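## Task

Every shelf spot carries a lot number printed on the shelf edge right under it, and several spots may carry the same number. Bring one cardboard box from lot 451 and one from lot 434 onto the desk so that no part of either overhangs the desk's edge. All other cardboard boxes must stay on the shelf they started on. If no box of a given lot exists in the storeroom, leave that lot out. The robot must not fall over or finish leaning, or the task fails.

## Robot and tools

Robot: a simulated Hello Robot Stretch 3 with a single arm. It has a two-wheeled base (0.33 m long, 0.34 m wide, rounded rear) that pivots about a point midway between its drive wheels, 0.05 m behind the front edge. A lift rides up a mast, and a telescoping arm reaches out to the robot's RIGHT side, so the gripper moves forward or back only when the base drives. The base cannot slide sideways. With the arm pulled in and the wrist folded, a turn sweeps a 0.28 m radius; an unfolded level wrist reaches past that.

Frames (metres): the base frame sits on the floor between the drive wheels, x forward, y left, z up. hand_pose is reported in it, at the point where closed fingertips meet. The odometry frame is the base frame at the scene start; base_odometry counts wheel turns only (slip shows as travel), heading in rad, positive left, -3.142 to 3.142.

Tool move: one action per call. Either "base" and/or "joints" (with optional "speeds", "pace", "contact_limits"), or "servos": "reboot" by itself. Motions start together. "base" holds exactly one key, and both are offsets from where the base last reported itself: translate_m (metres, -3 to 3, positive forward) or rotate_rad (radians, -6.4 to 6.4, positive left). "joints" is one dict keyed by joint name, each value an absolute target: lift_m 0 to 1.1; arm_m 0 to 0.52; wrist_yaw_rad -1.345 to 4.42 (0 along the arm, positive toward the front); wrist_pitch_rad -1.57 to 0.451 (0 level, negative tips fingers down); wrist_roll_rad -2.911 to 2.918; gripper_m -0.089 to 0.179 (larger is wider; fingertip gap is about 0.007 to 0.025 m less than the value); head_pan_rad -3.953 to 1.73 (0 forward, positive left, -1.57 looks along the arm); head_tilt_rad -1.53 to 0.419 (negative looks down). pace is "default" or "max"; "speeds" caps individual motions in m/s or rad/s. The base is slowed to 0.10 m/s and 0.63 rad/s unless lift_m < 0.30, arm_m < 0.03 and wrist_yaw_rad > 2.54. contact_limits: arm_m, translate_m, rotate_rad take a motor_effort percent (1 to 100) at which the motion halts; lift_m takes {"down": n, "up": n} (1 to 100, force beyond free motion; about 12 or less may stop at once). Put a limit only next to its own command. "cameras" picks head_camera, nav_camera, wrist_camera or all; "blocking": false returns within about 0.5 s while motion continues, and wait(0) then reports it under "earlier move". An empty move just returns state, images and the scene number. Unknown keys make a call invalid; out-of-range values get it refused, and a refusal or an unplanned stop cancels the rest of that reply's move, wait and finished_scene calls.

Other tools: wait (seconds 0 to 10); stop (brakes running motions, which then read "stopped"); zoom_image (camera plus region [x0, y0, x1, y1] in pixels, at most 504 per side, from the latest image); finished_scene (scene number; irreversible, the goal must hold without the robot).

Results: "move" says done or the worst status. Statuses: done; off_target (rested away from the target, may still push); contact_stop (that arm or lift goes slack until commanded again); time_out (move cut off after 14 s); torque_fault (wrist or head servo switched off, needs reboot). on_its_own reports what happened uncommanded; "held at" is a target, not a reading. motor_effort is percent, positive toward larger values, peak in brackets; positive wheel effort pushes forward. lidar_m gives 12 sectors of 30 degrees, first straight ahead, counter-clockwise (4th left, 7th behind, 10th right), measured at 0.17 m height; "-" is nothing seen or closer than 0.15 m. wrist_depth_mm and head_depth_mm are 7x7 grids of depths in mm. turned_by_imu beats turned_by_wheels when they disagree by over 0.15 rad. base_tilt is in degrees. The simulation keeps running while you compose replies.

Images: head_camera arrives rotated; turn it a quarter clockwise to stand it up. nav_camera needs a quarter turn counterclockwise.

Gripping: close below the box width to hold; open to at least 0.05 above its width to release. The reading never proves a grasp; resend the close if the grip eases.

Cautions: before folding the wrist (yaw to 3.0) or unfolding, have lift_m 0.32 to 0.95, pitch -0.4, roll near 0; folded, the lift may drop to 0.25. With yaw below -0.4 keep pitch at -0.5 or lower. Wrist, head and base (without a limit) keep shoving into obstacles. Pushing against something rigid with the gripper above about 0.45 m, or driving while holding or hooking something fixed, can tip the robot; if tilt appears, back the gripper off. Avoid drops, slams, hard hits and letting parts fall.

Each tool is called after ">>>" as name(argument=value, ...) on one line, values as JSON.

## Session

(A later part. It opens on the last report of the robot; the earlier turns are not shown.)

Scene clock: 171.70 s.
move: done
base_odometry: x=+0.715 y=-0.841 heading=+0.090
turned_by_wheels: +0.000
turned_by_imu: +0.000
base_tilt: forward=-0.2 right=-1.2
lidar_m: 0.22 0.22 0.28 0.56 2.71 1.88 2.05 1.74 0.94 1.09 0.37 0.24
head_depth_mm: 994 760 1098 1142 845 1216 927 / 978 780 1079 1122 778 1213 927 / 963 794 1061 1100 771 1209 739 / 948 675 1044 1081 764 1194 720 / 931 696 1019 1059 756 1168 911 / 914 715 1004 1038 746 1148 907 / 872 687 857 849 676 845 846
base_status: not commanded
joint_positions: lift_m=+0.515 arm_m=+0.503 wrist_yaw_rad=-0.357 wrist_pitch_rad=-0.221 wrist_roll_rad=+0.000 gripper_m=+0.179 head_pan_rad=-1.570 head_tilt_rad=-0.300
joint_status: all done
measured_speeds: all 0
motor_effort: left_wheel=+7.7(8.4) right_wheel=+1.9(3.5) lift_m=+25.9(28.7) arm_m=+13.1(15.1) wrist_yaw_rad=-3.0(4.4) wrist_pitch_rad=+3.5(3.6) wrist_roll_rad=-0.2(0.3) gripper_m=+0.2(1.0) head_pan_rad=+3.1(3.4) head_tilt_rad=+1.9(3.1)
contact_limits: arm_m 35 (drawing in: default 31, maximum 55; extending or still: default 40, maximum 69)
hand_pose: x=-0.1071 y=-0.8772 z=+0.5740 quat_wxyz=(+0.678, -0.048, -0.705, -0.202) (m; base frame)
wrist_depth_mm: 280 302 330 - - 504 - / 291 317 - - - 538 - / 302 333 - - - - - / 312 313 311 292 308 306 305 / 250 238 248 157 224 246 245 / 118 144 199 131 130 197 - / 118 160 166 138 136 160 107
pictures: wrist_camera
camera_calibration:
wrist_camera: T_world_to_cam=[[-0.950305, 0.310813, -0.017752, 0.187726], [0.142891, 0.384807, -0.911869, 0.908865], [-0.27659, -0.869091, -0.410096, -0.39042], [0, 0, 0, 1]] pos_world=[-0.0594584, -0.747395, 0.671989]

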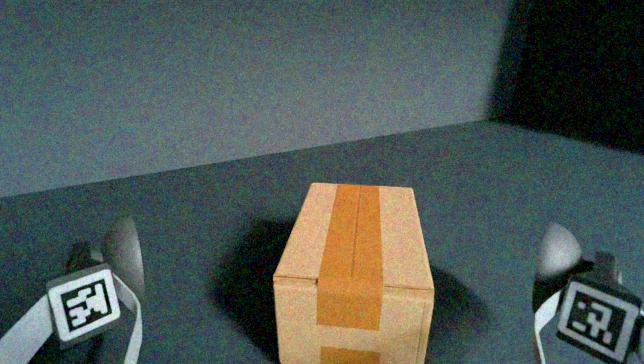

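>>> move(joints={"gripper_m": 0.03}, cameras=["wrist_camera"])

>>> move(joints={"gripper_m": 0.02, "lift_m": 0.58})

>>> move(joints={"arm_m": 0.0}, cameras=["wrist_camera", "nav_camera"])

Scene clock: 179.57 s.
move: done
base_odometry: x=+0.715 y=-0.841 heading=+0.090
turned_by_wheels: +0.000
turned_by_imu: +0.000
base_tilt: forward=-0.4 right=-1.1
lidar_m: 0.22 0.22 0.28 0.56 2.71 1.88 2.05 1.74 0.94 1.09 0.37 0.24
head_depth_mm: 1000 759 1104 1145 842 1217 932 / 976 776 1081 1121 778 1204 926 / 963 793 1061 1099 770 1201 737 / 947 678 1038 1076 764 1195 719 / 930 695 1024 1057 757 1163 910 / 917 715 1009 1041 744 1142 909 / 875 687 856 849 677 845 845
base_status: not commanded
joint_positions: lift_m=+0.515 arm_m=+0.503 wrist_yaw_rad=-0.359 wrist_pitch_rad=-0.221 wrist_roll_rad=+0.000 gripper_m=+0.031 head_pan_rad=-1.570 head_tilt_rad=-0.300
joint_status: all done
measured_speeds: all 0
motor_effort: left_wheel=+7.8(8.2) right_wheel=+1.9(3.0) lift_m=+29.6(31.8) arm_m=+12.4(13.6) wrist_yaw_rad=-1.8(4.6) wrist_pitch_rad=+3.3(3.5) wrist_roll_rad=+0.0(0.3) gripper_m=-12.8(84.8) head_pan_rad=+2.1(3.2) head_tilt_rad=+1.7(2.6)
contact_limits: arm_m 35 (drawing in: default 31, maximum 55; extending or still: default 40, maximum 69)
hand_pose: x=-0.1074 y=-0.8771 z=+0.5741 quat_wxyz=(+0.678, -0.048, -0.705, -0.202) (m; base frame)
wrist_depth_mm: 280 302 328 - - 500 - / 290 317 - - - 533 - / 302 328 - - - - - / 313 314 311 196 308 307 305 / 250 250 161 157 161 247 246 / 200 200 129 133 127 197 197 / 167 102 161 141 140 159 164
pictures: wrist_camera
camera_calibration:
wrist_camera: T_world_to_cam=[[-0.949897, 0.312058, -0.0177587, 0.18856], [0.143306, 0.384318, -0.912011, 0.908595], [-0.277775, -0.868861, -0.409782, -0.390471], [0, 0, 0, 1]] pos_world=[-0.0595572, -0.747296, 0.671988]

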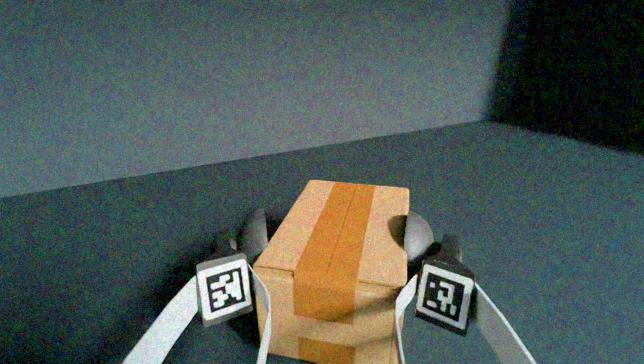

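Scene clock: 181.00 s.
move: done
base_odometry: x=+0.715 y=-0.841 heading=+0.090
turned_by_wheels: +0.000
turned_by_imu: +0.000
base_tilt: forward=-0.2 right=-1.1
lidar_m: 0.22 0.22 0.28 0.56 2.71 1.88 2.05 1.74 0.94 1.09 0.37 0.24
head_depth_mm: 1002 757 1101 1142 845 1223 930 / 973 780 1079 1122 778 1208 924 / 961 794 1058 1097 771 1200 678 / 947 675 1040 1079 763 1192 702 / 934 694 1022 1061 755 1175 909 / 913 717 1003 1041 745 1147 909 / 871 687 860 850 675 843 845
base_status: not commanded
joint_positions: lift_m=+0.580 arm_m=+0.503 wrist_yaw_rad=-0.359 wrist_pitch_rad=-0.225 wrist_roll_rad=+0.000 gripper_m=+0.021 head_pan_rad=-1.570 head_tilt_rad=-0.300
joint_status: all done
measured_speeds: all 0
motor_effort: left_wheel=+7.5(8.3) right_wheel=+1.9(3.4) lift_m=+31.5(34.8) arm_m=+12.4(13.1) wrist_yaw_rad=-0.8(2.6) wrist_pitch_rad=+4.1(4.2) wrist_roll_rad=-0.1(0.3) gripper_m=-16.3(61.2) head_pan_rad=+2.8(3.0) head_tilt_rad=+2.5(2.5)
contact_limits: arm_m 35 (drawing in: default 31, maximum 55; extending or still: default 40, maximum 69)
hand_pose: x=-0.1073 y=-0.8768 z=+0.6381 quat_wxyz=(+0.678, -0.047, -0.705, -0.204) (m; base frame)
wrist_depth_mm: 280 303 330 - - 507 - / 293 319 - - - 538 - / 302 330 - - - 568 - / 321 338 - 197 197 - - / 333 332 153 158 150 - - / 293 293 129 133 127 289 289 / 245 101 236 141 138 227 241
pictures: none

Scene clock: 185.87 s.
move: done
base_odometry: x=+0.715 y=-0.841 heading=+0.090
turned_by_wheels: +0.000
turned_by_imu: +0.000
base_tilt: forward=-0.3 right=-1.2
lidar_m: 0.22 0.22 0.28 0.56 2.72 1.88 2.04 1.74 0.94 1.09 0.37 0.24
head_depth_mm: 996 754 1100 1146 843 1220 930 / 978 777 1082 1122 779 1209 926 / 958 790 1064 1099 772 1206 922 / 947 675 1040 1080 761 1194 917 / 929 694 1022 1058 757 1173 913 / 916 713 1002 1040 748 1146 909 / 873 687 856 849 674 845 841
base_status: not commanded
joint_positions: lift_m=+0.580 arm_m=+0.001 wrist_yaw_rad=-0.359 wrist_pitch_rad=-0.225 wrist_roll_rad=+0.000 gripper_m=+0.021 head_pan_rad=-1.570 head_tilt_rad=-0.300
joint_status: all done
measured_speeds: all 0
motor_effort: left_wheel=+7.8(8.5) right_wheel=+2.0(3.5) lift_m=+24.9(31.4) arm_m=-12.2(15.2) wrist_yaw_rad=-2.1(3.7) wrist_pitch_rad=+4.1(4.2) wrist_roll_rad=-0.2(0.4) gripper_m=-16.2(17.1) head_pan_rad=+2.3(3.2) head_tilt_rad=+0.9(2.2)
hand_pose: x=-0.1073 y=-0.3744 z=+0.6381 quat_wxyz=(+0.677, -0.047, -0.705, -0.204) (m; base frame)
wrist_depth_mm: - - - - 929 - - / - - - - - 627 - / - - - - - 663 - / - - - 197 - 740 - / - - 153 158 150 - - / - - 129 133 127 823 - / - 101 - 141 133 834 889
pictures: nav_camera (sideways), wrist_camera
camera_calibration:
nav_camera: T_world_to_cam=[[0.0172733, -0.270067, 0.962687, -1.2101], [-0.999791, -0.0151581, 0.0136867, 0.0384882], [0.0108962, -0.962722, -0.270272, 0.304982], [0, 0, 0, 1]] pos_world=[0.0560595, -0.0326114, 1.24685]
wrist_camera: T_world_to_cam=[[-0.949878, 0.312104, -0.0179583, 0.0331197], [0.144618, 0.387759, -0.910345, 0.774168], [-0.277159, -0.867314, -0.41346, 0.0755522], [0, 0, 0, 1]] pos_world=[-0.0595588, -0.245, 0.736592]

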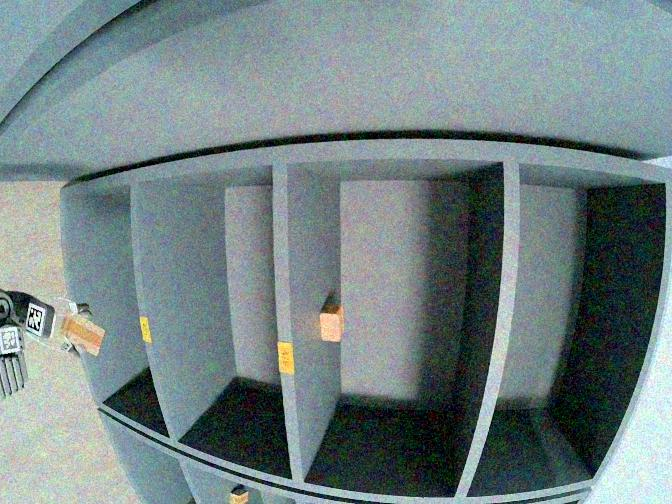

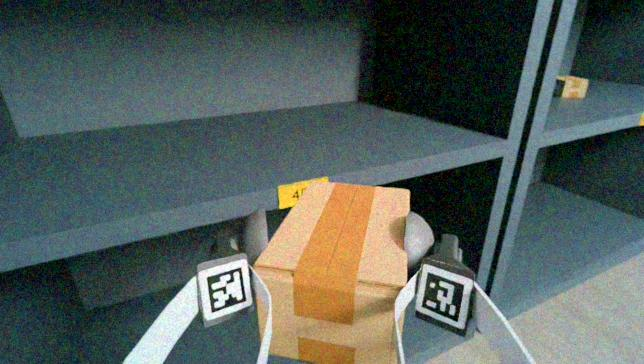

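>>> move(base={"translate_m": -0.66}, joints={"lift_m": 0.85, "wrist_yaw_rad": 0})

>>> move(base={"rotate_rad": -1.47}, joints={"head_tilt_rad": -0.45})

>>> move(base={"translate_m": -1.05}, cameras=["head_camera","nav_camera"])

Scene clock: 230.30 s.
move: done
base_odometry: x=+0.058 y=-0.901 heading=+0.090
turned_by_wheels: +0.000
turned_by_imu: +0.000
base_tilt: forward=-0.4 right=-1.2
lidar_m: 0.87 0.87 1.08 2.21 2.38 1.29 1.40 1.24 1.22 0.74 1.20 0.94
head_depth_mm: 1091 951 1199 1239 1329 1218 995 / 1065 981 1176 1212 907 1209 995 / 1047 1017 1153 1186 894 1210 949 / 663 670 698 814 784 827 480 / 628 651 690 728 761 1024 857 / 998 883 1095 1124 864 1181 909 / 981 914 1076 1104 856 1175 905
base_status: done
joint_positions: lift_m=+0.850 arm_m=+0.001 wrist_yaw_rad=-0.003 wrist_pitch_rad=-0.225 wrist_roll_rad=+0.000 gripper_m=+0.021 head_pan_rad=-1.570 head_tilt_rad=-0.300
joint_status: all done
measured_speeds: all 0
motor_effort: left_wheel=-2.5(10.1) right_wheel=-8.9(14.9) lift_m=+31.2(34.9) arm_m=-5.1(11.1) wrist_yaw_rad=+2.1(6.0) wrist_pitch_rad=+4.1(4.3) wrist_roll_rad=-0.1(0.3) gripper_m=-16.4(16.9) head_pan_rad=+2.0(3.0) head_tilt_rad=+0.3(1.5)
hand_pose: x=-0.0222 y=-0.3900 z=+0.9081 quat_wxyz=(+0.703, +0.079, -0.702, -0.081) (m; base frame)
wrist_depth_mm: 603 - - - - - 504 / - - - - - - 982 / - - - 512 - - - / - - - 528 - - - / - - 151 158 150 - - / - - 129 134 127 681 - / - 101 - 141 135 - -
pictures: none

Scene clock: 233.73 s.
move: done
base_odometry: x=+0.058 y=-0.901 heading=-1.380
turned_by_wheels: -1.470
turned_by_imu: -1.446
base_tilt: forward=-0.3 right=-1.2
lidar_m: 0.73 1.17 0.91 0.87 0.89 1.20 3.50 1.53 1.29 1.39 1.22 1.24
head_depth_mm: 1189 1283 1387 1506 1652 1719 1372 / 1172 1251 1356 1476 1636 1705 1361 / 1165 1253 1358 1472 1602 1693 1254 / 1165 1246 1341 1459 1601 1562 437 / 1156 1239 1342 1451 1594 1662 1311 / 1154 1233 1330 1449 1584 1657 1339 / 1158 1234 1310 1441 1578 1655 1334
base_status: done
joint_positions: lift_m=+0.850 arm_m=+0.001 wrist_yaw_rad=-0.003 wrist_pitch_rad=-0.225 wrist_roll_rad=+0.000 gripper_m=+0.021 head_pan_rad=-1.570 head_tilt_rad=-0.451
joint_status: all done
measured_speeds: all 0
motor_effort: left_wheel=+8.1(12.7) right_wheel=-10.5(13.3) lift_m=+31.2(31.9) arm_m=-10.0(10.1) wrist_yaw_rad=+1.5(3.2) wrist_pitch_rad=+4.1(4.3) wrist_roll_rad=+0.1(0.3) gripper_m=-16.3(17.0) head_pan_rad=+2.1(2.4) head_tilt_rad=-2.3(6.0)
hand_pose: x=-0.0221 y=-0.3900 z=+0.9081 quat_wxyz=(+0.703, +0.079, -0.702, -0.081) (m; base frame)
wrist_depth_mm: - - - - - - - / - - - - - - - / - - - - - - - / - - - - - - - / - - 156 158 158 - - / - - 130 134 127 - - / - 111 - 141 136 - -
pictures: none

Scene clock: 245.37 s.
move: done
base_odometry: x=-0.142 y=+0.130 heading=-1.379
turned_by_wheels: +0.000
turned_by_imu: -0.001
base_tilt: forward=-0.3 right=-1.2
lidar_m: 1.78 1.22 0.88 0.84 0.86 1.15 2.50 1.46 0.84 1.01 1.49 1.98
head_depth_mm: 1228 1316 1410 1476 1025 1223 1338 / 1222 1298 1402 1486 1021 1088 1331 / 1212 1300 1395 1471 1010 816 1258 / 1203 1289 1407 1462 1002 794 437 / 1201 1293 1389 1458 996 842 1314 / 1196 1280 1382 1450 986 1261 1318 / 1198 1283 1375 1491 1025 1503 1332
base_status: done
joint_positions: lift_m=+0.850 arm_m=+0.001 wrist_yaw_rad=-0.003 wrist_pitch_rad=-0.225 wrist_roll_rad=+0.000 gripper_m=+0.021 head_pan_rad=-1.570 head_tilt_rad=-0.451
joint_status: not commanded
measured_speeds: all 0
motor_effort: left_wheel=-0.8(9.7) right_wheel=-11.2(15.0) lift_m=+30.2(31.7) arm_m=-6.2(13.2) wrist_yaw_rad=+2.1(3.3) wrist_pitch_rad=+4.1(4.3) wrist_roll_rad=-0.3(0.3) gripper_m=-16.2(17.3) head_pan_rad=+1.4(2.4) head_tilt_rad=+4.4(4.9)
hand_pose: x=-0.0221 y=-0.3900 z=+0.9081 quat_wxyz=(+0.703, +0.079, -0.702, -0.081) (m; base frame)
wrist_depth_mm: - - - - - - - / - - - - - - - / - - - - - - - / - - - 198 - - - / - - 151 157 150 - - / - - 129 134 127 - - / - 110 - 141 135 - -
pictures: head_camera (sideways), nav_camera (sideways)
camera_calibration:
head_camera: T_world_to_cam=[[-0.0465928, 0.387497, -0.920693, 1.21388], [0.997511, -0.0307777, -0.0634339, 0.0760967], [-0.0529172, -0.921357, -0.385099, 0.457137], [0, 0, 0, 1]] pos_world=[0.00484125, -0.0468471, 1.29848]
nav_camera: T_world_to_cam=[[0.0174201, -0.411738, 0.911136, -1.14279], [-0.999789, -0.0171032, 0.0113862, 0.0414912], [0.0108952, -0.911142, -0.411949, 0.489257], [0, 0, 0, 1]] pos_world=[0.0560594, -0.0240383, 1.24231]

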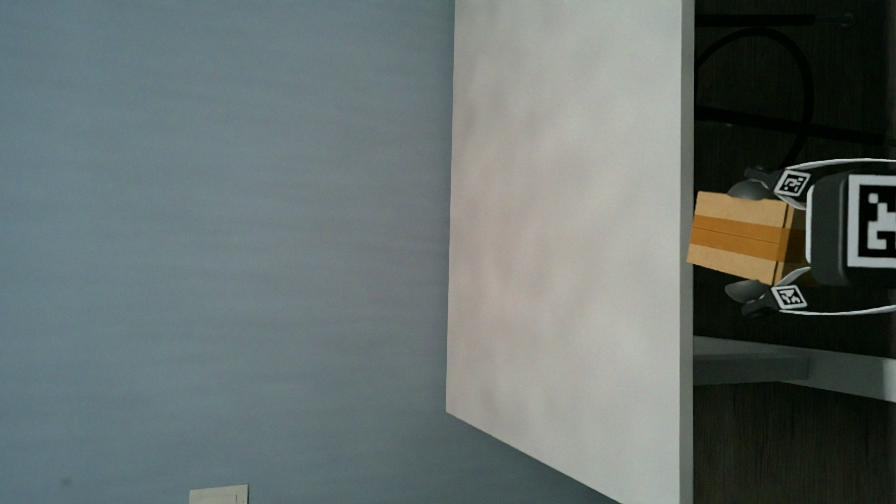

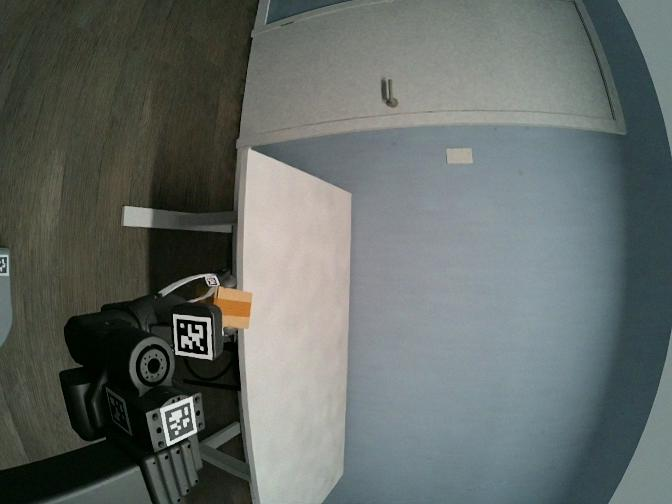

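>>> move(joints={"arm_m": 0.43})

>>> move(joints={"lift_m": 0.72}, cameras=["wrist_camera"])

>>> move(joints={"lift_m": 0.69}, speeds={"lift_m": 0.02}, contact_limits={"lift_m": {"down": 13}}, cameras=["wrist_camera"])

Scene clock: 261.40 s.
move: done
base_odometry: x=-0.142 y=+0.130 heading=-1.379
turned_by_wheels: +0.000
turned_by_imu: +0.000
base_tilt: forward=-0.4 right=-1.1
lidar_m: 1.78 1.23 0.88 0.84 0.86 1.15 2.49 1.46 0.85 1.01 1.49 1.96
head_depth_mm: 1223 1318 1414 1490 1027 320 - / 1212 1300 1415 1473 424 345 1292 / 1207 1303 1403 1476 600 1373 1353 / 1210 1293 1400 1464 735 1526 1350 / 1198 1288 1386 1456 993 1519 1343 / 1200 1284 1387 1452 988 1253 1323 / 1193 1282 1374 1495 1025 1502 1333
base_status: not commanded
joint_positions: lift_m=+0.850 arm_m=+0.430 wrist_yaw_rad=-0.003 wrist_pitch_rad=-0.225 wrist_roll_rad=+0.000 gripper_m=+0.021 head_pan_rad=-1.570 head_tilt_rad=-0.450
joint_status: all done
measured_speeds: all 0
motor_effort: left_wheel=-1.2(1.4) right_wheel=-10.8(12.4) lift_m=+29.6(30.6) arm_m=+12.8(14.8) wrist_yaw_rad=+2.5(3.3) wrist_pitch_rad=+4.1(4.3) wrist_roll_rad=-0.1(0.3) gripper_m=-16.4(17.1) head_pan_rad=+0.8(2.1) head_tilt_rad=+4.4(5.1)
hand_pose: x=-0.0221 y=-0.8194 z=+0.9080 quat_wxyz=(+0.703, +0.079, -0.702, -0.081) (m; base frame)
wrist_depth_mm: - - - - - - - / - - - - - - - / - - - - - - - / 830 - - 197 - - - / 892 - 151 158 150 - - / - - 130 134 127 - - / - 101 - 141 133 106 -
pictures: none

Scene clock: 263.40 s.
move: done
base_odometry: x=-0.142 y=+0.130 heading=-1.379
turned_by_wheels: +0.000
turned_by_imu: +0.000
base_tilt: forward=-0.2 right=-1.3
lidar_m: 1.78 1.23 0.87 0.84 0.86 1.15 2.50 1.46 0.84 1.01 1.49 1.96
head_depth_mm: 1218 1320 1425 1485 1031 1222 1330 / 1216 1305 1402 1476 1023 806 392 / 1205 1298 1406 1474 642 613 1325 / 1209 1295 1397 1467 721 1514 1350 / 1206 1289 1394 1456 997 1509 1339 / 1195 1278 1382 1451 985 1260 1309 / 1191 1281 1382 1496 1027 1503 1337
base_status: not commanded
joint_positions: lift_m=+0.720 arm_m=+0.430 wrist_yaw_rad=-0.003 wrist_pitch_rad=-0.225 wrist_roll_rad=+0.000 gripper_m=+0.021 head_pan_rad=-1.570 head_tilt_rad=-0.450
joint_status: all done
measured_speeds: all 0
motor_effort: left_wheel=-0.9(1.1) right_wheel=-11.5(12.0) lift_m=+26.2(28.5) arm_m=+9.6(12.8) wrist_yaw_rad=+2.4(3.3) wrist_pitch_rad=+4.2(4.3) wrist_roll_rad=+0.0(0.3) gripper_m=-16.2(17.1) head_pan_rad=+1.5(1.8) head_tilt_rad=+3.1(4.5)
hand_pose: x=-0.0221 y=-0.8194 z=+0.7780 quat_wxyz=(+0.703, +0.079, -0.702, -0.081) (m; base frame)
wrist_depth_mm: - - - - - - - / - - - - - - - / - - - - - - - / - - - 198 - - - / - - 151 159 150 - - / - - 129 134 127 - - / - 101 - 141 133 106 -
pictures: wrist_camera
camera_calibration:
wrist_camera: T_world_to_cam=[[-0.999096, -0.0385518, -0.0179246, -0.0331256], [0.000345033, 0.41424, -0.910168, 1.08006], [0.0425137, -0.909351, -0.413852, -0.256017], [0, 0, 0, 1]] pos_world=[-0.0225841, -0.681492, 0.876493]

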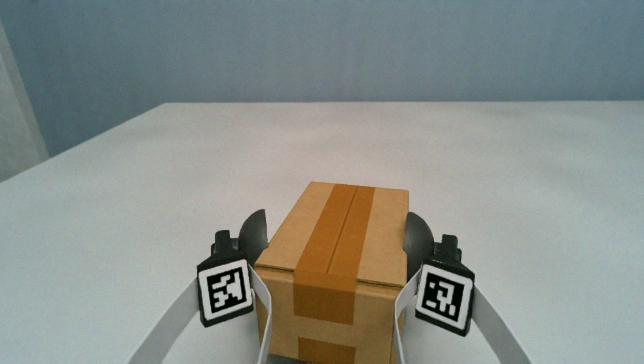

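Scene clock: 265.27 s.
move: done
base_odometry: x=-0.142 y=+0.130 heading=-1.379
turned_by_wheels: +0.000
turned_by_imu: +0.000
base_tilt: forward=-0.2 right=-1.2
lidar_m: 1.77 1.22 0.87 0.83 0.86 1.15 2.50 1.46 0.85 1.01 1.49 1.97
head_depth_mm: 1224 1309 1407 1480 1031 1223 1332 / 1219 1304 1415 1481 1024 855 419 / 1207 1300 1399 1473 1012 619 1325 / 1205 1296 1395 1465 908 814 1350 / 1204 1289 1389 1451 1001 1525 1340 / 1197 1282 1390 1443 988 1252 1316 / 1194 1275 1381 1491 1029 1496 1335
base_status: not commanded
joint_positions: lift_m=+0.690 arm_m=+0.430 wrist_yaw_rad=-0.003 wrist_pitch_rad=-0.179 wrist_roll_rad=+0.000 gripper_m=+0.021 head_pan_rad=-1.570 head_tilt_rad=-0.450
joint_status: all done
measured_speeds: all 0
motor_effort: left_wheel=-0.7(1.1) right_wheel=-11.0(12.0) lift_m=+21.3(26.9) arm_m=+6.3(9.4) wrist_yaw_rad=+2.1(2.7) wrist_pitch_rad=-4.3(4.8) wrist_roll_rad=+0.1(0.3) gripper_m=-16.3(16.9) head_pan_rad=+1.0(1.7) head_tilt_rad=+3.7(3.9)
contact_limits: lift_m down 13 (down: maximum 72; up: maximum 65)
hand_pose: x=-0.0221 y=-0.8229 z=+0.7595 quat_wxyz=(+0.705, +0.062, -0.704, -0.064) (m; base frame)
wrist_depth_mm: - - - - - - - / - - - - - - - / - - - - - - - / - - - 202 - - - / - - 154 158 150 - - / - - 129 134 127 - - / - 94 - 140 131 106 -
pictures: wrist_camera
camera_calibration:
wrist_camera: T_world_to_cam=[[-0.999096, -0.0393813, -0.0160166, -0.035727], [0.000242606, 0.371452, -0.928452, 1.04332], [0.0425131, -0.927617, -0.371107, -0.314346], [0, 0, 0, 1]] pos_world=[-0.022584, -0.680543, 0.851445]

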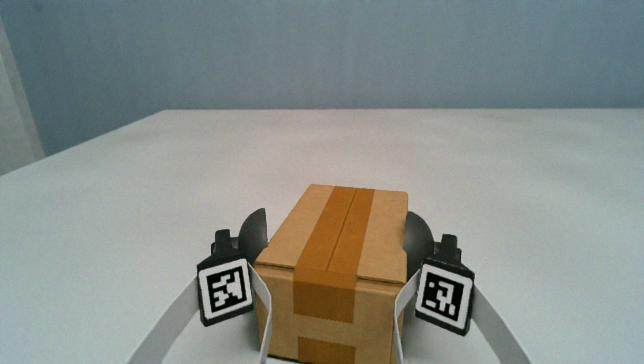

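>>> move(joints={"gripper_m": 0.175}, cameras=["wrist_camera"])

>>> move(joints={"arm_m": 0.0})

>>> move(joints={"wrist_yaw_rad": 3.0, "wrist_pitch_rad": -0.45, "lift_m": 0.6, "gripper_m": 0.04}, cameras=["head_camera"])

Scene clock: 273.13 s.
move: done
base_odometry: x=-0.142 y=+0.130 heading=-1.379
turned_by_wheels: +0.000
turned_by_imu: +0.000
base_tilt: forward=-0.2 right=-1.3
lidar_m: 1.77 1.23 0.88 0.84 0.86 1.16 2.50 1.46 0.84 1.01 1.49 1.97
head_depth_mm: 1226 1310 1417 1483 1038 1223 1327 / 1218 1306 1419 1473 1022 853 419 / 1214 1299 1403 1477 1008 621 1317 / 1210 1302 1391 1464 953 813 1349 / 1203 1284 1395 1459 993 1523 1348 / 1192 1287 1386 1442 988 1253 1317 / 1192 1277 1384 1498 1026 1500 1336
base_status: not commanded
joint_positions: lift_m=+0.690 arm_m=+0.430 wrist_yaw_rad=-0.002 wrist_pitch_rad=-0.214 wrist_roll_rad=+0.000 gripper_m=+0.175 head_pan_rad=-1.570 head_tilt_rad=-0.450
joint_status: all done
measured_speeds: all 0
motor_effort: left_wheel=-0.9(1.3) right_wheel=-10.9(11.9) lift_m=+26.6(27.2) arm_m=-1.5(2.2) wrist_yaw_rad=+2.7(3.0) wrist_pitch_rad=+2.1(4.5) wrist_roll_rad=+0.1(0.3) gripper_m=+1.0(84.2) head_pan_rad=+1.0(1.7) head_tilt_rad=+2.8(3.3)
contact_limits: lift_m down 13 (down: maximum 72; up: maximum 65)
hand_pose: x=-0.0221 y=-0.8203 z=+0.7508 quat_wxyz=(+0.703, +0.075, -0.703, -0.077) (m; base frame)
wrist_depth_mm: - - - - - - - / - - - - - - - / - - - - - - - / - - - 174 173 - - / - 144 - 139 146 - - / - 124 - 133 127 - - / - - - 142 136 - 106
pictures: wrist_camera
camera_calibration:
wrist_camera: T_world_to_cam=[[-0.999092, -0.038888, -0.0174301, -0.034282], [0.000239153, 0.403886, -0.914809, 1.05063], [0.0426149, -0.913982, -0.40351, -0.279668], [0, 0, 0, 1]] pos_world=[-0.0225841, -0.68128, 0.847681]

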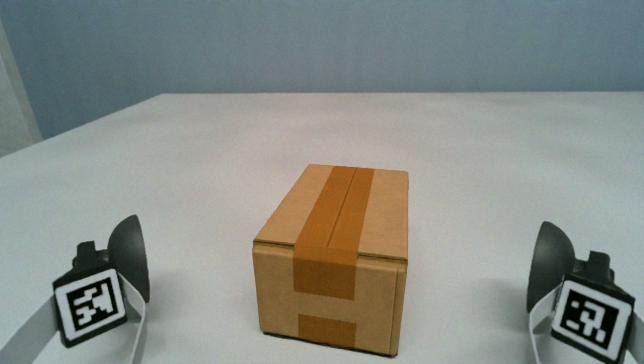

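Scene clock: 277.50 s.
move: done
base_odometry: x=-0.142 y=+0.130 heading=-1.379
turned_by_wheels: +0.000
turned_by_imu: +0.000
base_tilt: forward=-0.4 right=-1.3
lidar_m: 1.78 1.23 0.87 0.84 0.86 1.15 2.50 1.46 0.84 1.01 1.49 1.97
head_depth_mm: 1217 1312 1418 1492 1028 1218 1330 / 1216 1307 1403 1471 1018 1090 1326 / 1212 1300 1405 1474 1011 1361 1357 / 1205 1295 1399 1461 965 1517 1352 / 1208 1289 1393 1449 994 1512 1345 / 1199 1278 1382 1451 988 1257 1314 / 1196 1274 1376 1495 1030 1495 1335
base_status: not commanded
joint_positions: lift_m=+0.690 arm_m=+0.001 wrist_yaw_rad=-0.002 wrist_pitch_rad=-0.215 wrist_roll_rad=+0.000 gripper_m=+0.175 head_pan_rad=-1.570 head_tilt_rad=-0.450
joint_status: all done
measured_speeds: all 0
motor_effort: left_wheel=-1.0(1.3) right_wheel=-10.6(11.9) lift_m=+26.1(27.1) arm_m=-12.5(15.2) wrist_yaw_rad=+1.3(3.2) wrist_pitch_rad=+2.1(2.3) wrist_roll_rad=-0.1(0.3) gripper_m=+0.7(1.2) head_pan_rad=+0.8(1.7) head_tilt_rad=+1.8(2.8)
contact_limits: lift_m down 13 (down: maximum 72; up: maximum 65)
hand_pose: x=-0.0221 y=-0.3908 z=+0.7506 quat_wxyz=(+0.703, +0.075, -0.703, -0.077) (m; base frame)
wrist_depth_mm: - - - - - - - / - - - - - - - / - - - - - - - / - - - - - - - / - - - - - - - / 117 142 - - - - - / 970 - - - - - 107
pictures: none

Scene clock: 280.00 s.
move: done
base_odometry: x=-0.142 y=+0.130 heading=-1.379
turned_by_wheels: +0.000
turned_by_imu: +0.000
base_tilt: forward=-0.2 right=-1.1
lidar_m: 1.78 1.22 0.87 0.84 0.86 1.15 2.50 1.46 0.84 1.01 1.49 1.97
head_depth_mm: 1226 1315 1416 1483 1028 1223 1327 / 1217 1311 1413 1481 1016 1090 1330 / 1214 1298 1405 1473 1014 1362 1358 / 1205 1300 1394 1466 959 1521 1355 / 1204 1283 1389 1453 993 1512 1349 / 1195 1285 1381 1453 991 1248 1313 / 1190 1277 1378 1494 1028 1499 1328
base_status: not commanded
joint_positions: lift_m=+0.600 arm_m=+0.001 wrist_yaw_rad=+2.997 wrist_pitch_rad=-0.463 wrist_roll_rad=+0.000 gripper_m=+0.040 head_pan_rad=-1.570 head_tilt_rad=-0.450
joint_status: all done
measured_speeds: all 0
motor_effort: left_wheel=-0.8(1.4) right_wheel=-10.5(11.8) lift_m=+23.2(26.6) arm_m=-9.5(12.5) wrist_yaw_rad=+2.7(4.9) wrist_pitch_rad=+1.9(4.0) wrist_roll_rad=-0.2(0.3) gripper_m=+0.2(81.5) head_pan_rad=+1.0(1.5) head_tilt_rad=+0.7(2.1)
hand_pose: x=+0.0103 y=+0.0707 z=+0.6028 quat_wxyz=(+0.212, +0.698, +0.112, +0.675) (m; base frame)
wrist_depth_mm: 750 139 - - - - - / - 150 160 - 937 - - / - 166 177 - - - - / - 194 221 - - - - / - 963 211 997 939 969 956 / 865 866 127 819 129 838 821 / 768 770 283 743 724 725 733
pictures: head_camera (sideways)
camera_calibration:
head_camera: T_world_to_cam=[[-0.0466366, 0.386506, -0.921107, 1.21438], [0.997509, -0.0308296, -0.0634414, 0.0761041], [-0.0529179, -0.921771, -0.384105, 0.455824], [0, 0, 0, 1]] pos_world=[0.00484112, -0.0468513, 1.29848]

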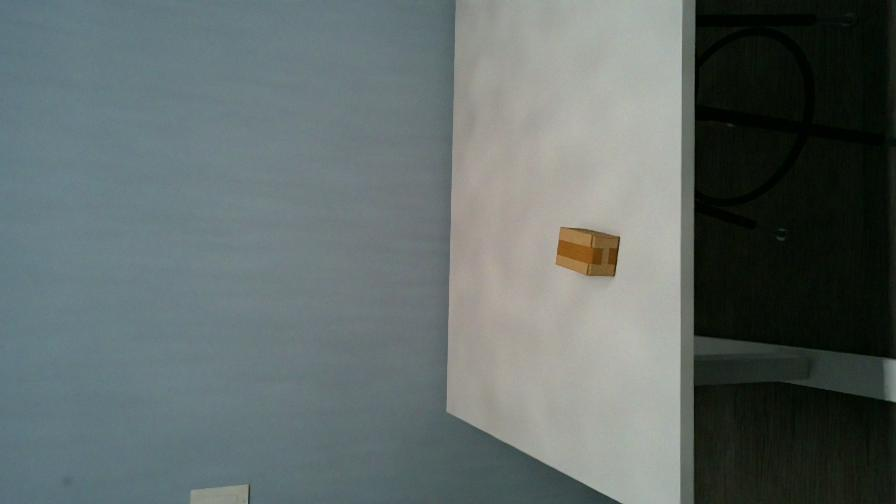

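>>> move(base={"translate_m": -1.98}, joints={"lift_m": 0.33, "head_pan_rad": 1.5, "head_tilt_rad": -0.3})

>>> move(base={"rotate_rad": 1.57}, joints={"lift_m": 0.28, "head_pan_rad": 0}, cameras=["head_camera","nav_camera"])

Scene clock: 306.90 s.
move: time_out
base_odometry: x=-0.407 y=+1.498 heading=-1.379
turned_by_wheels: +0.000
turned_by_imu: -0.001
base_tilt: forward=-0.3 right=-1.4
lidar_m: 3.14 1.16 0.83 0.79 1.64 1.17 1.12 1.15 1.53 1.49 1.08 1.37
head_depth_mm: 702 736 772 816 860 912 970 / 690 725 762 802 847 902 956 / 684 714 752 792 837 884 939 / 673 704 743 777 823 874 926 / 668 697 730 769 811 855 909 / 659 689 720 762 803 852 915 / 1891 1982 2098 2172 2301 1968 1531
base_status: translate_m time_out (by the wheels' count: -1.3933 of -1.9800)
joint_positions: lift_m=+0.330 arm_m=+0.001 wrist_yaw_rad=+2.997 wrist_pitch_rad=-0.463 wrist_roll_rad=+0.000 gripper_m=+0.040 head_pan_rad=+1.500 head_tilt_rad=-0.299
joint_status: all done
measured_speeds: all 0
motor_effort: left_wheel=-0.9(9.9) right_wheel=-0.7(14.4) lift_m=+23.7(26.5) arm_m=+12.0(12.5) wrist_yaw_rad=+2.1(3.8) wrist_pitch_rad=+2.0(2.2) wrist_roll_rad=+0.3(0.4) gripper_m=+0.2(1.0) head_pan_rad=-3.3(5.1) head_tilt_rad=-2.7(7.6)
hand_pose: x=+0.0102 y=+0.0706 z=+0.3326 quat_wxyz=(+0.212, +0.698, +0.112, +0.675) (m; base frame)
wrist_depth_mm: - 139 783 - - - 879 / - 150 844 - - - - / 953 166 842 874 880 895 887 / 756 194 220 743 732 733 725 / 631 614 211 595 598 615 606 / 553 543 126 345 129 532 528 / 484 322 284 307 461 470 466
pictures: none

not run: a stop that you did not command came earlier in this reply.

>>> move(base={"translate_m": -0.57}, joints={"lift_m": 0.28})

>>> move(base={"rotate_rad": 1.57}, joints={"head_pan_rad": 0}, cameras=["head_camera","nav_camera"])

Scene clock: 318.37 s.
move: done
base_odometry: x=-0.516 y=+2.058 heading=-1.379
turned_by_wheels: +0.000
turned_by_imu: -0.001
base_tilt: forward=-0.2 right=-1.3
lidar_m: 3.39 1.14 0.91 2.24 0.81 0.58 0.55 0.57 0.76 1.51 1.36 1.97
head_depth_mm: 974 967 965 966 961 961 977 / 2009 2094 2180 2275 1277 1268 1278 / 1975 2084 2186 2284 2416 2034 1544 / 1947 2041 2135 2255 2400 2016 1545 / 1920 2029 2114 2233 2334 2008 1532 / 1902 1999 2091 2208 2317 1982 1524 / 1886 1972 2063 2159 2248 1975 1515
base_status: done
joint_positions: lift_m=+0.280 arm_m=+0.001 wrist_yaw_rad=+2.997 wrist_pitch_rad=-0.463 wrist_roll_rad=+0.000 gripper_m=+0.040 head_pan_rad=+1.500 head_tilt_rad=-0.300
joint_status: all done
measured_speeds: all 0
motor_effort: left_wheel=-3.3(11.3) right_wheel=-10.4(14.4) lift_m=+30.2(31.4) arm_m=+10.3(13.0) wrist_yaw_rad=+3.4(3.7) wrist_pitch_rad=+2.1(2.1) wrist_roll_rad=+0.1(0.4) gripper_m=+0.3(1.0) head_pan_rad=-2.7(3.6) head_tilt_rad=-3.1(4.1)
hand_pose: x=+0.0102 y=+0.0706 z=+0.2826 quat_wxyz=(+0.212, +0.698, +0.112, +0.675) (m; base frame)
wrist_depth_mm: - 139 - - - 816 - / - 150 - - - 928 906 / 805 166 751 817 805 782 783 / 680 194 221 665 649 647 643 / 561 551 211 537 532 541 538 / 487 297 127 283 129 471 472 / 262 268 247 256 397 417 416
pictures: none

Scene clock: 321.73 s.
move: done
base_odometry: x=-0.516 y=+2.058 heading=+0.190
turned_by_wheels: +1.570
turned_by_imu: +1.545
base_tilt: forward=-0.4 right=-1.2
lidar_m: 2.24 0.83 0.58 0.55 0.57 0.75 1.51 1.37 1.70 3.66 1.16 0.91
head_depth_mm: 1939 2035 1116 1103 1098 1089 1082 / 1974 2052 2151 2257 2401 1934 1460 / 1952 2048 2131 2253 2394 2031 1552 / 1929 2024 2137 2245 2366 1995 1540 / 1940 2018 2112 2218 2366 1986 1532 / 1920 2010 2098 2190 2319 1977 1525 / 1870 1951 1979 1992 2017 1883 1519
base_status: done
joint_positions: lift_m=+0.280 arm_m=+0.001 wrist_yaw_rad=+2.997 wrist_pitch_rad=-0.463 wrist_roll_rad=+0.000 gripper_m=+0.040 head_pan_rad=-0.001 head_tilt_rad=-0.300
joint_status: all done
measured_speeds: all 0
motor_effort: left_wheel=-8.3(13.5) right_wheel=+9.0(11.7) lift_m=+29.5(30.6) arm_m=+1.4(11.2) wrist_yaw_rad=+2.3(3.2) wrist_pitch_rad=+2.0(2.1) wrist_roll_rad=-0.3(0.3) gripper_m=+0.3(0.8) head_pan_rad=+3.1(6.6) head_tilt_rad=-3.1(3.5)
hand_pose: x=+0.0102 y=+0.0706 z=+0.2826 quat_wxyz=(+0.212, +0.698, +0.112, +0.675) (m; base frame)
wrist_depth_mm: 503 139 534 568 583 604 623 / 544 150 583 613 620 - - / 591 166 193 - - 736 743 / 629 190 215 651 656 643 644 / 569 549 211 537 527 549 546 / 486 299 126 284 129 474 472 / 262 266 246 257 399 415 413
pictures: head_camera (sideways), nav_camera (sideways)
camera_calibration:
head_camera: T_world_to_cam=[[-0.244964, -0.0459192, -0.968444, 1.27744], [0.0422604, 0.997423, -0.0579828, 0.0748338], [0.968611, -0.0551305, -0.242392, 0.265167], [0, 0, 0, 1]] pos_world=[0.0529201, -0.00136301, 1.30574]
nav_camera: T_world_to_cam=[[0.270313, 0.0166782, 0.962628, -1.21157], [0.0129822, -0.999822, 0.0136771, 0.0322811], [0.962685, 0.0087999, -0.270481, 0.299453], [0, 0, 0, 1]] pos_world=[0.0388061, 0.049847, 1.24685]

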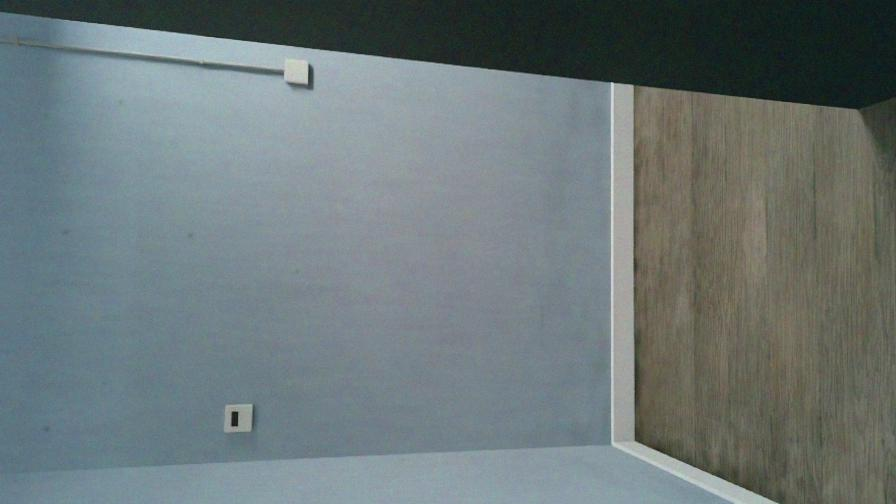

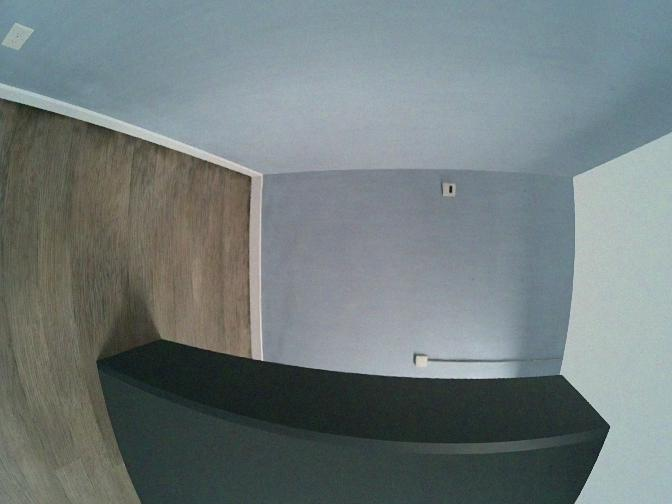

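>>> move(base={"translate_m": 1.75}, speeds={"translate_m": 0.2}, joints={"head_pan_rad": -2.1, "head_tilt_rad": -0.25}, cameras=["head_camera","nav_camera"])

Scene clock: 341.43 s.
move: done
base_odometry: x=+1.203 y=+2.389 heading=+0.190
turned_by_wheels: +0.000
turned_by_imu: +0.001
base_tilt: forward=-0.4 right=-1.2
lidar_m: 0.50 0.52 0.66 0.63 0.65 0.86 2.11 0.63 1.30 2.25 0.75 0.53
head_depth_mm: 1051 555 568 589 617 650 695 / 1170 1135 1218 1239 822 1188 912 / 1275 1296 1392 1389 877 1303 975 / 1308 1352 1430 1445 1525 1289 1040 / 1227 1280 1332 1360 1449 1337 1462 / 1193 1244 1286 1359 1416 1472 1505 / 2298 1985 2043 2117 2194 2058 1600
base_status: done
joint_positions: lift_m=+0.280 arm_m=+0.001 wrist_yaw_rad=+2.997 wrist_pitch_rad=-0.463 wrist_roll_rad=+0.000 gripper_m=+0.040 head_pan_rad=-2.100 head_tilt_rad=-0.250
joint_status: all done
measured_speeds: all 0
motor_effort: left_wheel=+6.0(10.8) right_wheel=+5.4(13.5) lift_m=+26.7(29.4) arm_m=-9.6(13.4) wrist_yaw_rad=+1.6(3.5) wrist_pitch_rad=+2.0(2.2) wrist_roll_rad=+0.0(0.4) gripper_m=+0.4(1.0) head_pan_rad=+3.5(6.2) head_tilt_rad=+6.2(8.4)
hand_pose: x=+0.0102 y=+0.0706 z=+0.2826 quat_wxyz=(+0.212, +0.698, +0.113, +0.675) (m; base frame)
wrist_depth_mm: 568 139 607 628 - 680 507 / 618 150 171 - - 743 515 / - 165 191 744 770 770 536 / 678 193 221 663 646 646 525 / 560 550 211 535 532 546 531 / 491 298 127 284 129 472 466 / 261 267 246 257 396 415 412
pictures: head_camera (sideways), nav_camera (sideways)
camera_calibration:
head_camera: T_world_to_cam=[[0.0590355, 0.192649, -0.97949, 1.29003], [0.839053, -0.541174, -0.0558683, 0.0672444], [-0.540837, -0.818546, -0.193591, 0.210874], [0, 0, 0, 1]] pos_world=[-0.0185307, -0.0395212, 1.30815]
nav_camera: T_world_to_cam=[[-0.0971844, -0.19995, 0.974974, -1.2254], [-0.869974, 0.492889, 0.0143648, 0.036815], [-0.483426, -0.846806, -0.221852, 0.244905], [0, 0, 0, 1]] pos_world=[0.0313318, -0.0557778, 1.24854]

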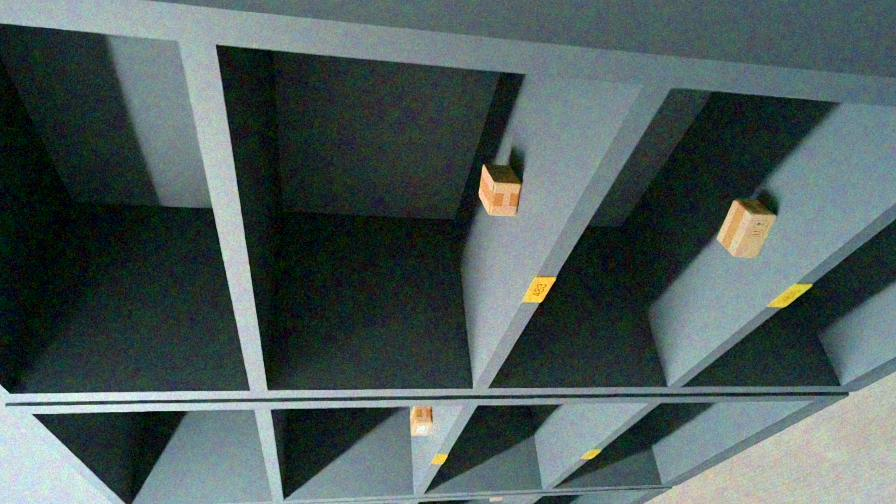

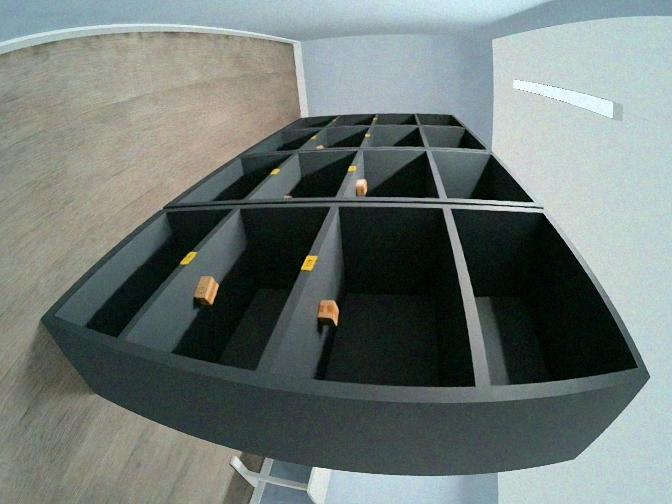

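>>> zoom_image(camera="head_camera", region=[490, 240, 590, 340])

>>> zoom_image(camera="head_camera", region=[740, 250, 840, 350])

>>> move(base={"translate_m": 0.07})

>>> move(base={"rotate_rad": -1.58}, joints={"head_pan_rad": -0.8, "head_tilt_rad": -0.3}, cameras=["head_camera","nav_camera"])

Scaled by 5.040 from the camera's 896x504 image, which has a finer 1280x720 frame.

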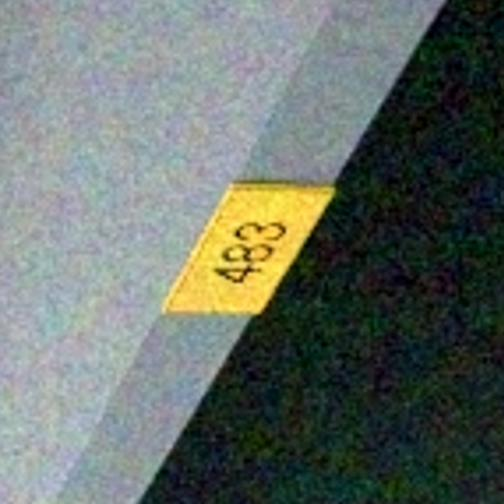

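Scaled by 5.040 from the camera's 896x504 image, which has a finer 1280x720 frame.

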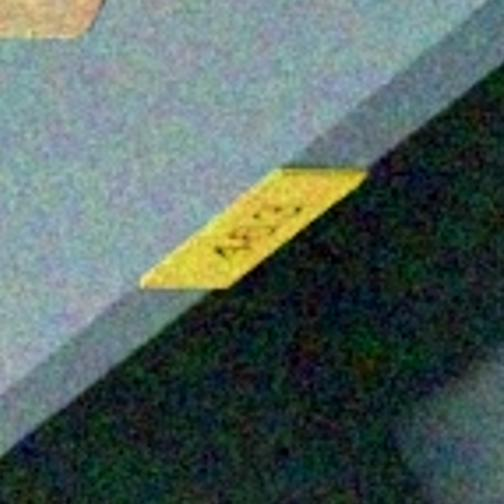

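Scene clock: 356.87 s.
move: done
base_odometry: x=+1.271 y=+2.402 heading=+0.190
turned_by_wheels: +0.000
turned_by_imu: +0.000
base_tilt: forward=-0.3 right=-1.4
lidar_m: 0.43 0.44 0.59 0.64 0.65 0.86 2.12 0.69 1.38 2.05 0.65 0.46
head_depth_mm: 1123 1093 1167 1180 694 688 717 / 1232 1241 1308 1306 885 1312 975 / 1334 1415 1473 1458 1048 1300 1011 / 1296 1373 1431 1442 1557 1284 1433 / 1226 1282 1327 1361 1453 1459 1519 / 1600 2077 2129 1855 1888 1922 1583 / 2579 2012 2089 2190 2273 2112 1606
base_status: done
joint_positions: lift_m=+0.280 arm_m=+0.001 wrist_yaw_rad=+2.997 wrist_pitch_rad=-0.463 wrist_roll_rad=+0.000 gripper_m=+0.040 head_pan_rad=-2.100 head_tilt_rad=-0.250
joint_status: not commanded
measured_speeds: all 0
motor_effort: left_wheel=+3.8(10.3) right_wheel=+7.1(9.4) lift_m=+25.4(26.8) arm_m=-8.3(9.0) wrist_yaw_rad=+2.3(3.5) wrist_pitch_rad=+2.1(2.1) wrist_roll_rad=-0.3(0.3) gripper_m=+0.6(0.8) head_pan_rad=+2.9(3.7) head_tilt_rad=+5.2(6.2)
hand_pose: x=+0.0102 y=+0.0706 z=+0.2826 quat_wxyz=(+0.212, +0.698, +0.113, +0.675) (m; base frame)
wrist_depth_mm: 569 139 613 625 - 685 476 / 624 150 159 - - 733 476 / - 165 190 747 777 695 488 / 673 195 220 661 653 647 490 / 563 551 212 536 536 541 493 / 487 296 127 285 129 475 457 / 261 267 247 257 400 414 412
pictures: none

Scene clock: 360.23 s.
move: done
base_odometry: x=+1.271 y=+2.402 heading=-1.389
turned_by_wheels: -1.580
turned_by_imu: -1.554
base_tilt: forward=-0.1 right=-1.3
lidar_m: 1.99 0.64 0.46 0.43 0.45 0.59 0.64 0.65 0.87 2.16 0.69 1.38
head_depth_mm: 722 783 859 948 1059 1881 1565 / 612 656 707 766 834 922 1022 / 1073 614 646 672 718 757 812 / 1175 1051 1280 1273 886 1197 946 / 1288 1107 1425 1149 1491 1162 1316 / 1309 1321 1432 1258 1513 1182 1436 / 1210 1218 1317 1301 1417 1364 1436
base_status: done
joint_positions: lift_m=+0.280 arm_m=+0.001 wrist_yaw_rad=+2.997 wrist_pitch_rad=-0.463 wrist_roll_rad=+0.000 gripper_m=+0.040 head_pan_rad=-0.799 head_tilt_rad=-0.300
joint_status: all done
measured_speeds: all 0
motor_effort: left_wheel=+8.2(11.8) right_wheel=-10.0(13.6) lift_m=+25.0(26.2) arm_m=-12.4(13.3) wrist_yaw_rad=+2.7(4.0) wrist_pitch_rad=+1.9(2.1) wrist_roll_rad=+0.2(0.3) gripper_m=+0.1(1.1) head_pan_rad=-3.0(5.1) head_tilt_rad=-3.2(7.8)
hand_pose: x=+0.0102 y=+0.0706 z=+0.2826 quat_wxyz=(+0.212, +0.698, +0.113, +0.675) (m; base frame)
wrist_depth_mm: 405 139 436 451 465 484 502 / 444 150 472 492 506 523 542 / 482 166 507 533 544 - - / 528 195 192 - 620 625 622 / 547 545 211 538 534 547 539 / 491 296 126 285 129 473 469 / 263 268 246 257 399 418 414
pictures: head_camera (sideways), nav_camera (sideways)
camera_calibration:
head_camera: T_world_to_cam=[[-0.203911, 0.143108, -0.968473, 1.27722], [0.743158, 0.6666, -0.0579702, 0.0705427], [0.637288, -0.731549, -0.242279, 0.267054], [0, 0, 0, 1]] pos_world=[0.0378243, -0.0344403, 1.30574]
nav_camera: T_world_to_cam=[[0.200681, -0.181695, 0.96266, -1.21121], [-0.706369, -0.707711, 0.0136775, 0.0366574], [0.6788, -0.682738, -0.270368, 0.300952], [0, 0, 0, 1]] pos_world=[0.064674, 0.011343, 1.24685]

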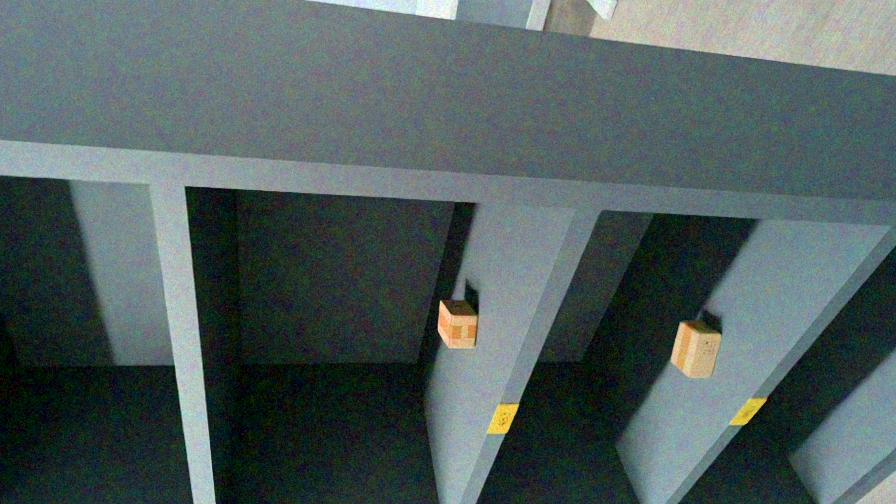

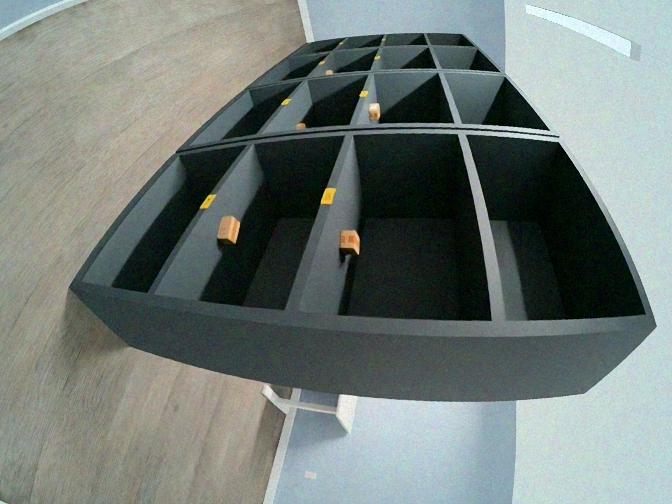

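>>> zoom_image(camera="head_camera", region=[700, 370, 800, 470])

>>> move(base={"translate_m": 0.6}, speeds={"translate_m": 0.2}, cameras=["head_camera","nav_camera"])

Scaled by 5.040 from the camera's 896x504 image, which has a finer 1280x720 frame.

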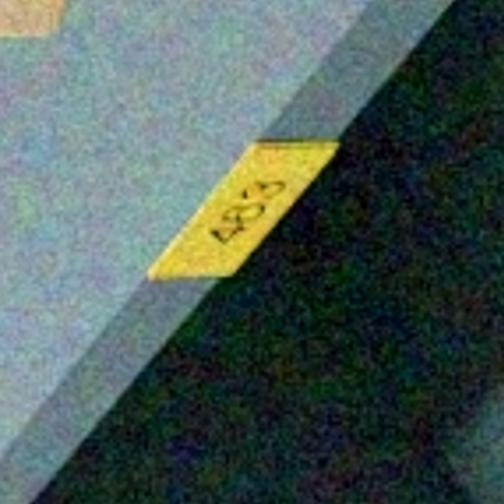

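Scene clock: 376.23 s.
move: done
base_odometry: x=+1.380 y=+1.812 heading=-1.389
turned_by_wheels: +0.000
turned_by_imu: +0.000
base_tilt: forward=-0.4 right=-1.0
lidar_m: 2.10 0.68 0.48 0.46 0.47 0.63 1.23 1.26 0.58 0.59 0.97 0.86
head_depth_mm: 905 629 968 997 717 1053 928 / 975 643 1041 1071 727 1126 924 / 954 796 1073 1109 766 1197 923 / 843 824 937 973 824 1100 913 / 754 772 826 871 888 975 978 / 748 794 840 889 932 992 1314 / 1503 1531 1657 1244 1670 1292 1434
base_status: done
joint_positions: lift_m=+0.280 arm_m=+0.001 wrist_yaw_rad=+2.997 wrist_pitch_rad=-0.463 wrist_roll_rad=+0.000 gripper_m=+0.040 head_pan_rad=-0.800 head_tilt_rad=-0.300
joint_status: not commanded
measured_speeds: all 0
motor_effort: left_wheel=+3.3(13.4) right_wheel=+7.1(9.9) lift_m=+23.2(24.8) arm_m=-11.5(12.9) wrist_yaw_rad=+1.2(3.2) wrist_pitch_rad=+2.1(2.1) wrist_roll_rad=+0.2(0.3) gripper_m=+0.0(1.2) head_pan_rad=-2.8(3.8) head_tilt_rad=-2.6(3.8)
hand_pose: x=+0.0102 y=+0.0706 z=+0.2826 quat_wxyz=(+0.212, +0.698, +0.113, +0.675) (m; base frame)
wrist_depth_mm: 424 139 456 475 493 510 524 / 466 150 498 514 531 545 - / 509 166 195 - - - - / 548 186 194 611 620 627 645 / 549 540 212 541 538 546 545 / 488 296 127 286 129 469 467 / 261 267 246 257 403 414 414
pictures: head_camera (sideways), nav_camera (sideways)
camera_calibration:
head_camera: T_world_to_cam=[[-0.203952, 0.143591, -0.968393, 1.27715], [0.743979, 0.665683, -0.0579827, 0.0705654], [0.636317, -0.73229, -0.242596, 0.267406], [0, 0, 0, 1]] pos_world=[0.037822, -0.0345416, 1.30574]
nav_camera: T_world_to_cam=[[0.200676, -0.18216, 0.962573, -1.211], [-0.707199, -0.706882, 0.0136633, 0.0367142], [0.677937, -0.683473, -0.270677, 0.301377], [0, 0, 0, 1]] pos_world=[0.0646669, 0.0113407, 1.24675]

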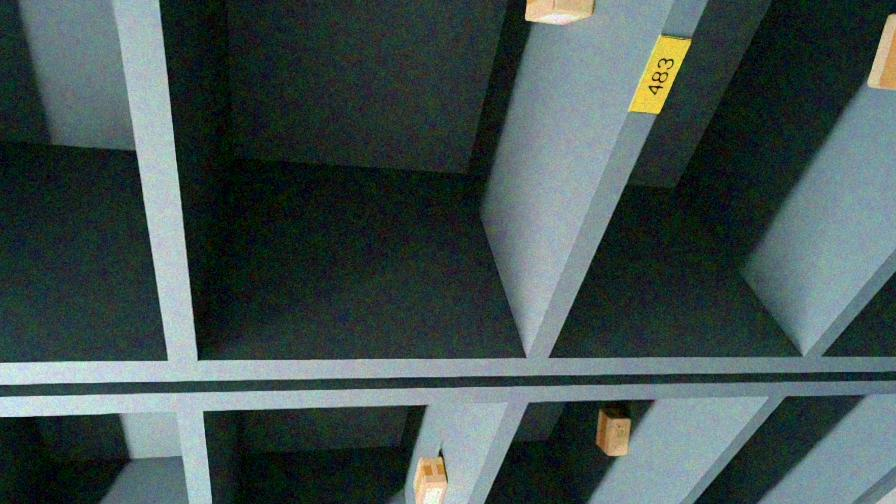

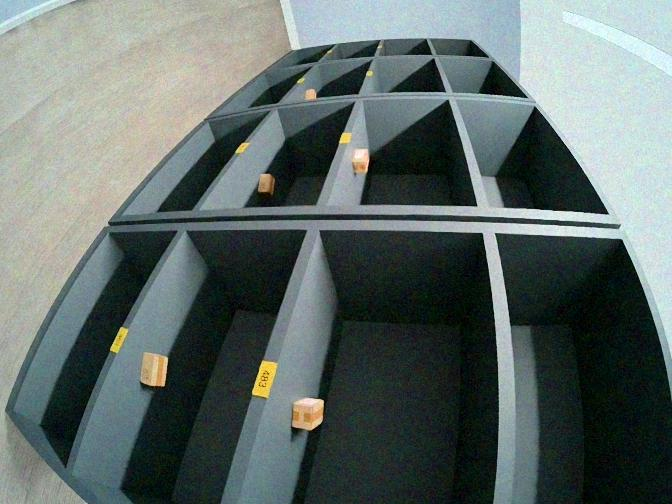

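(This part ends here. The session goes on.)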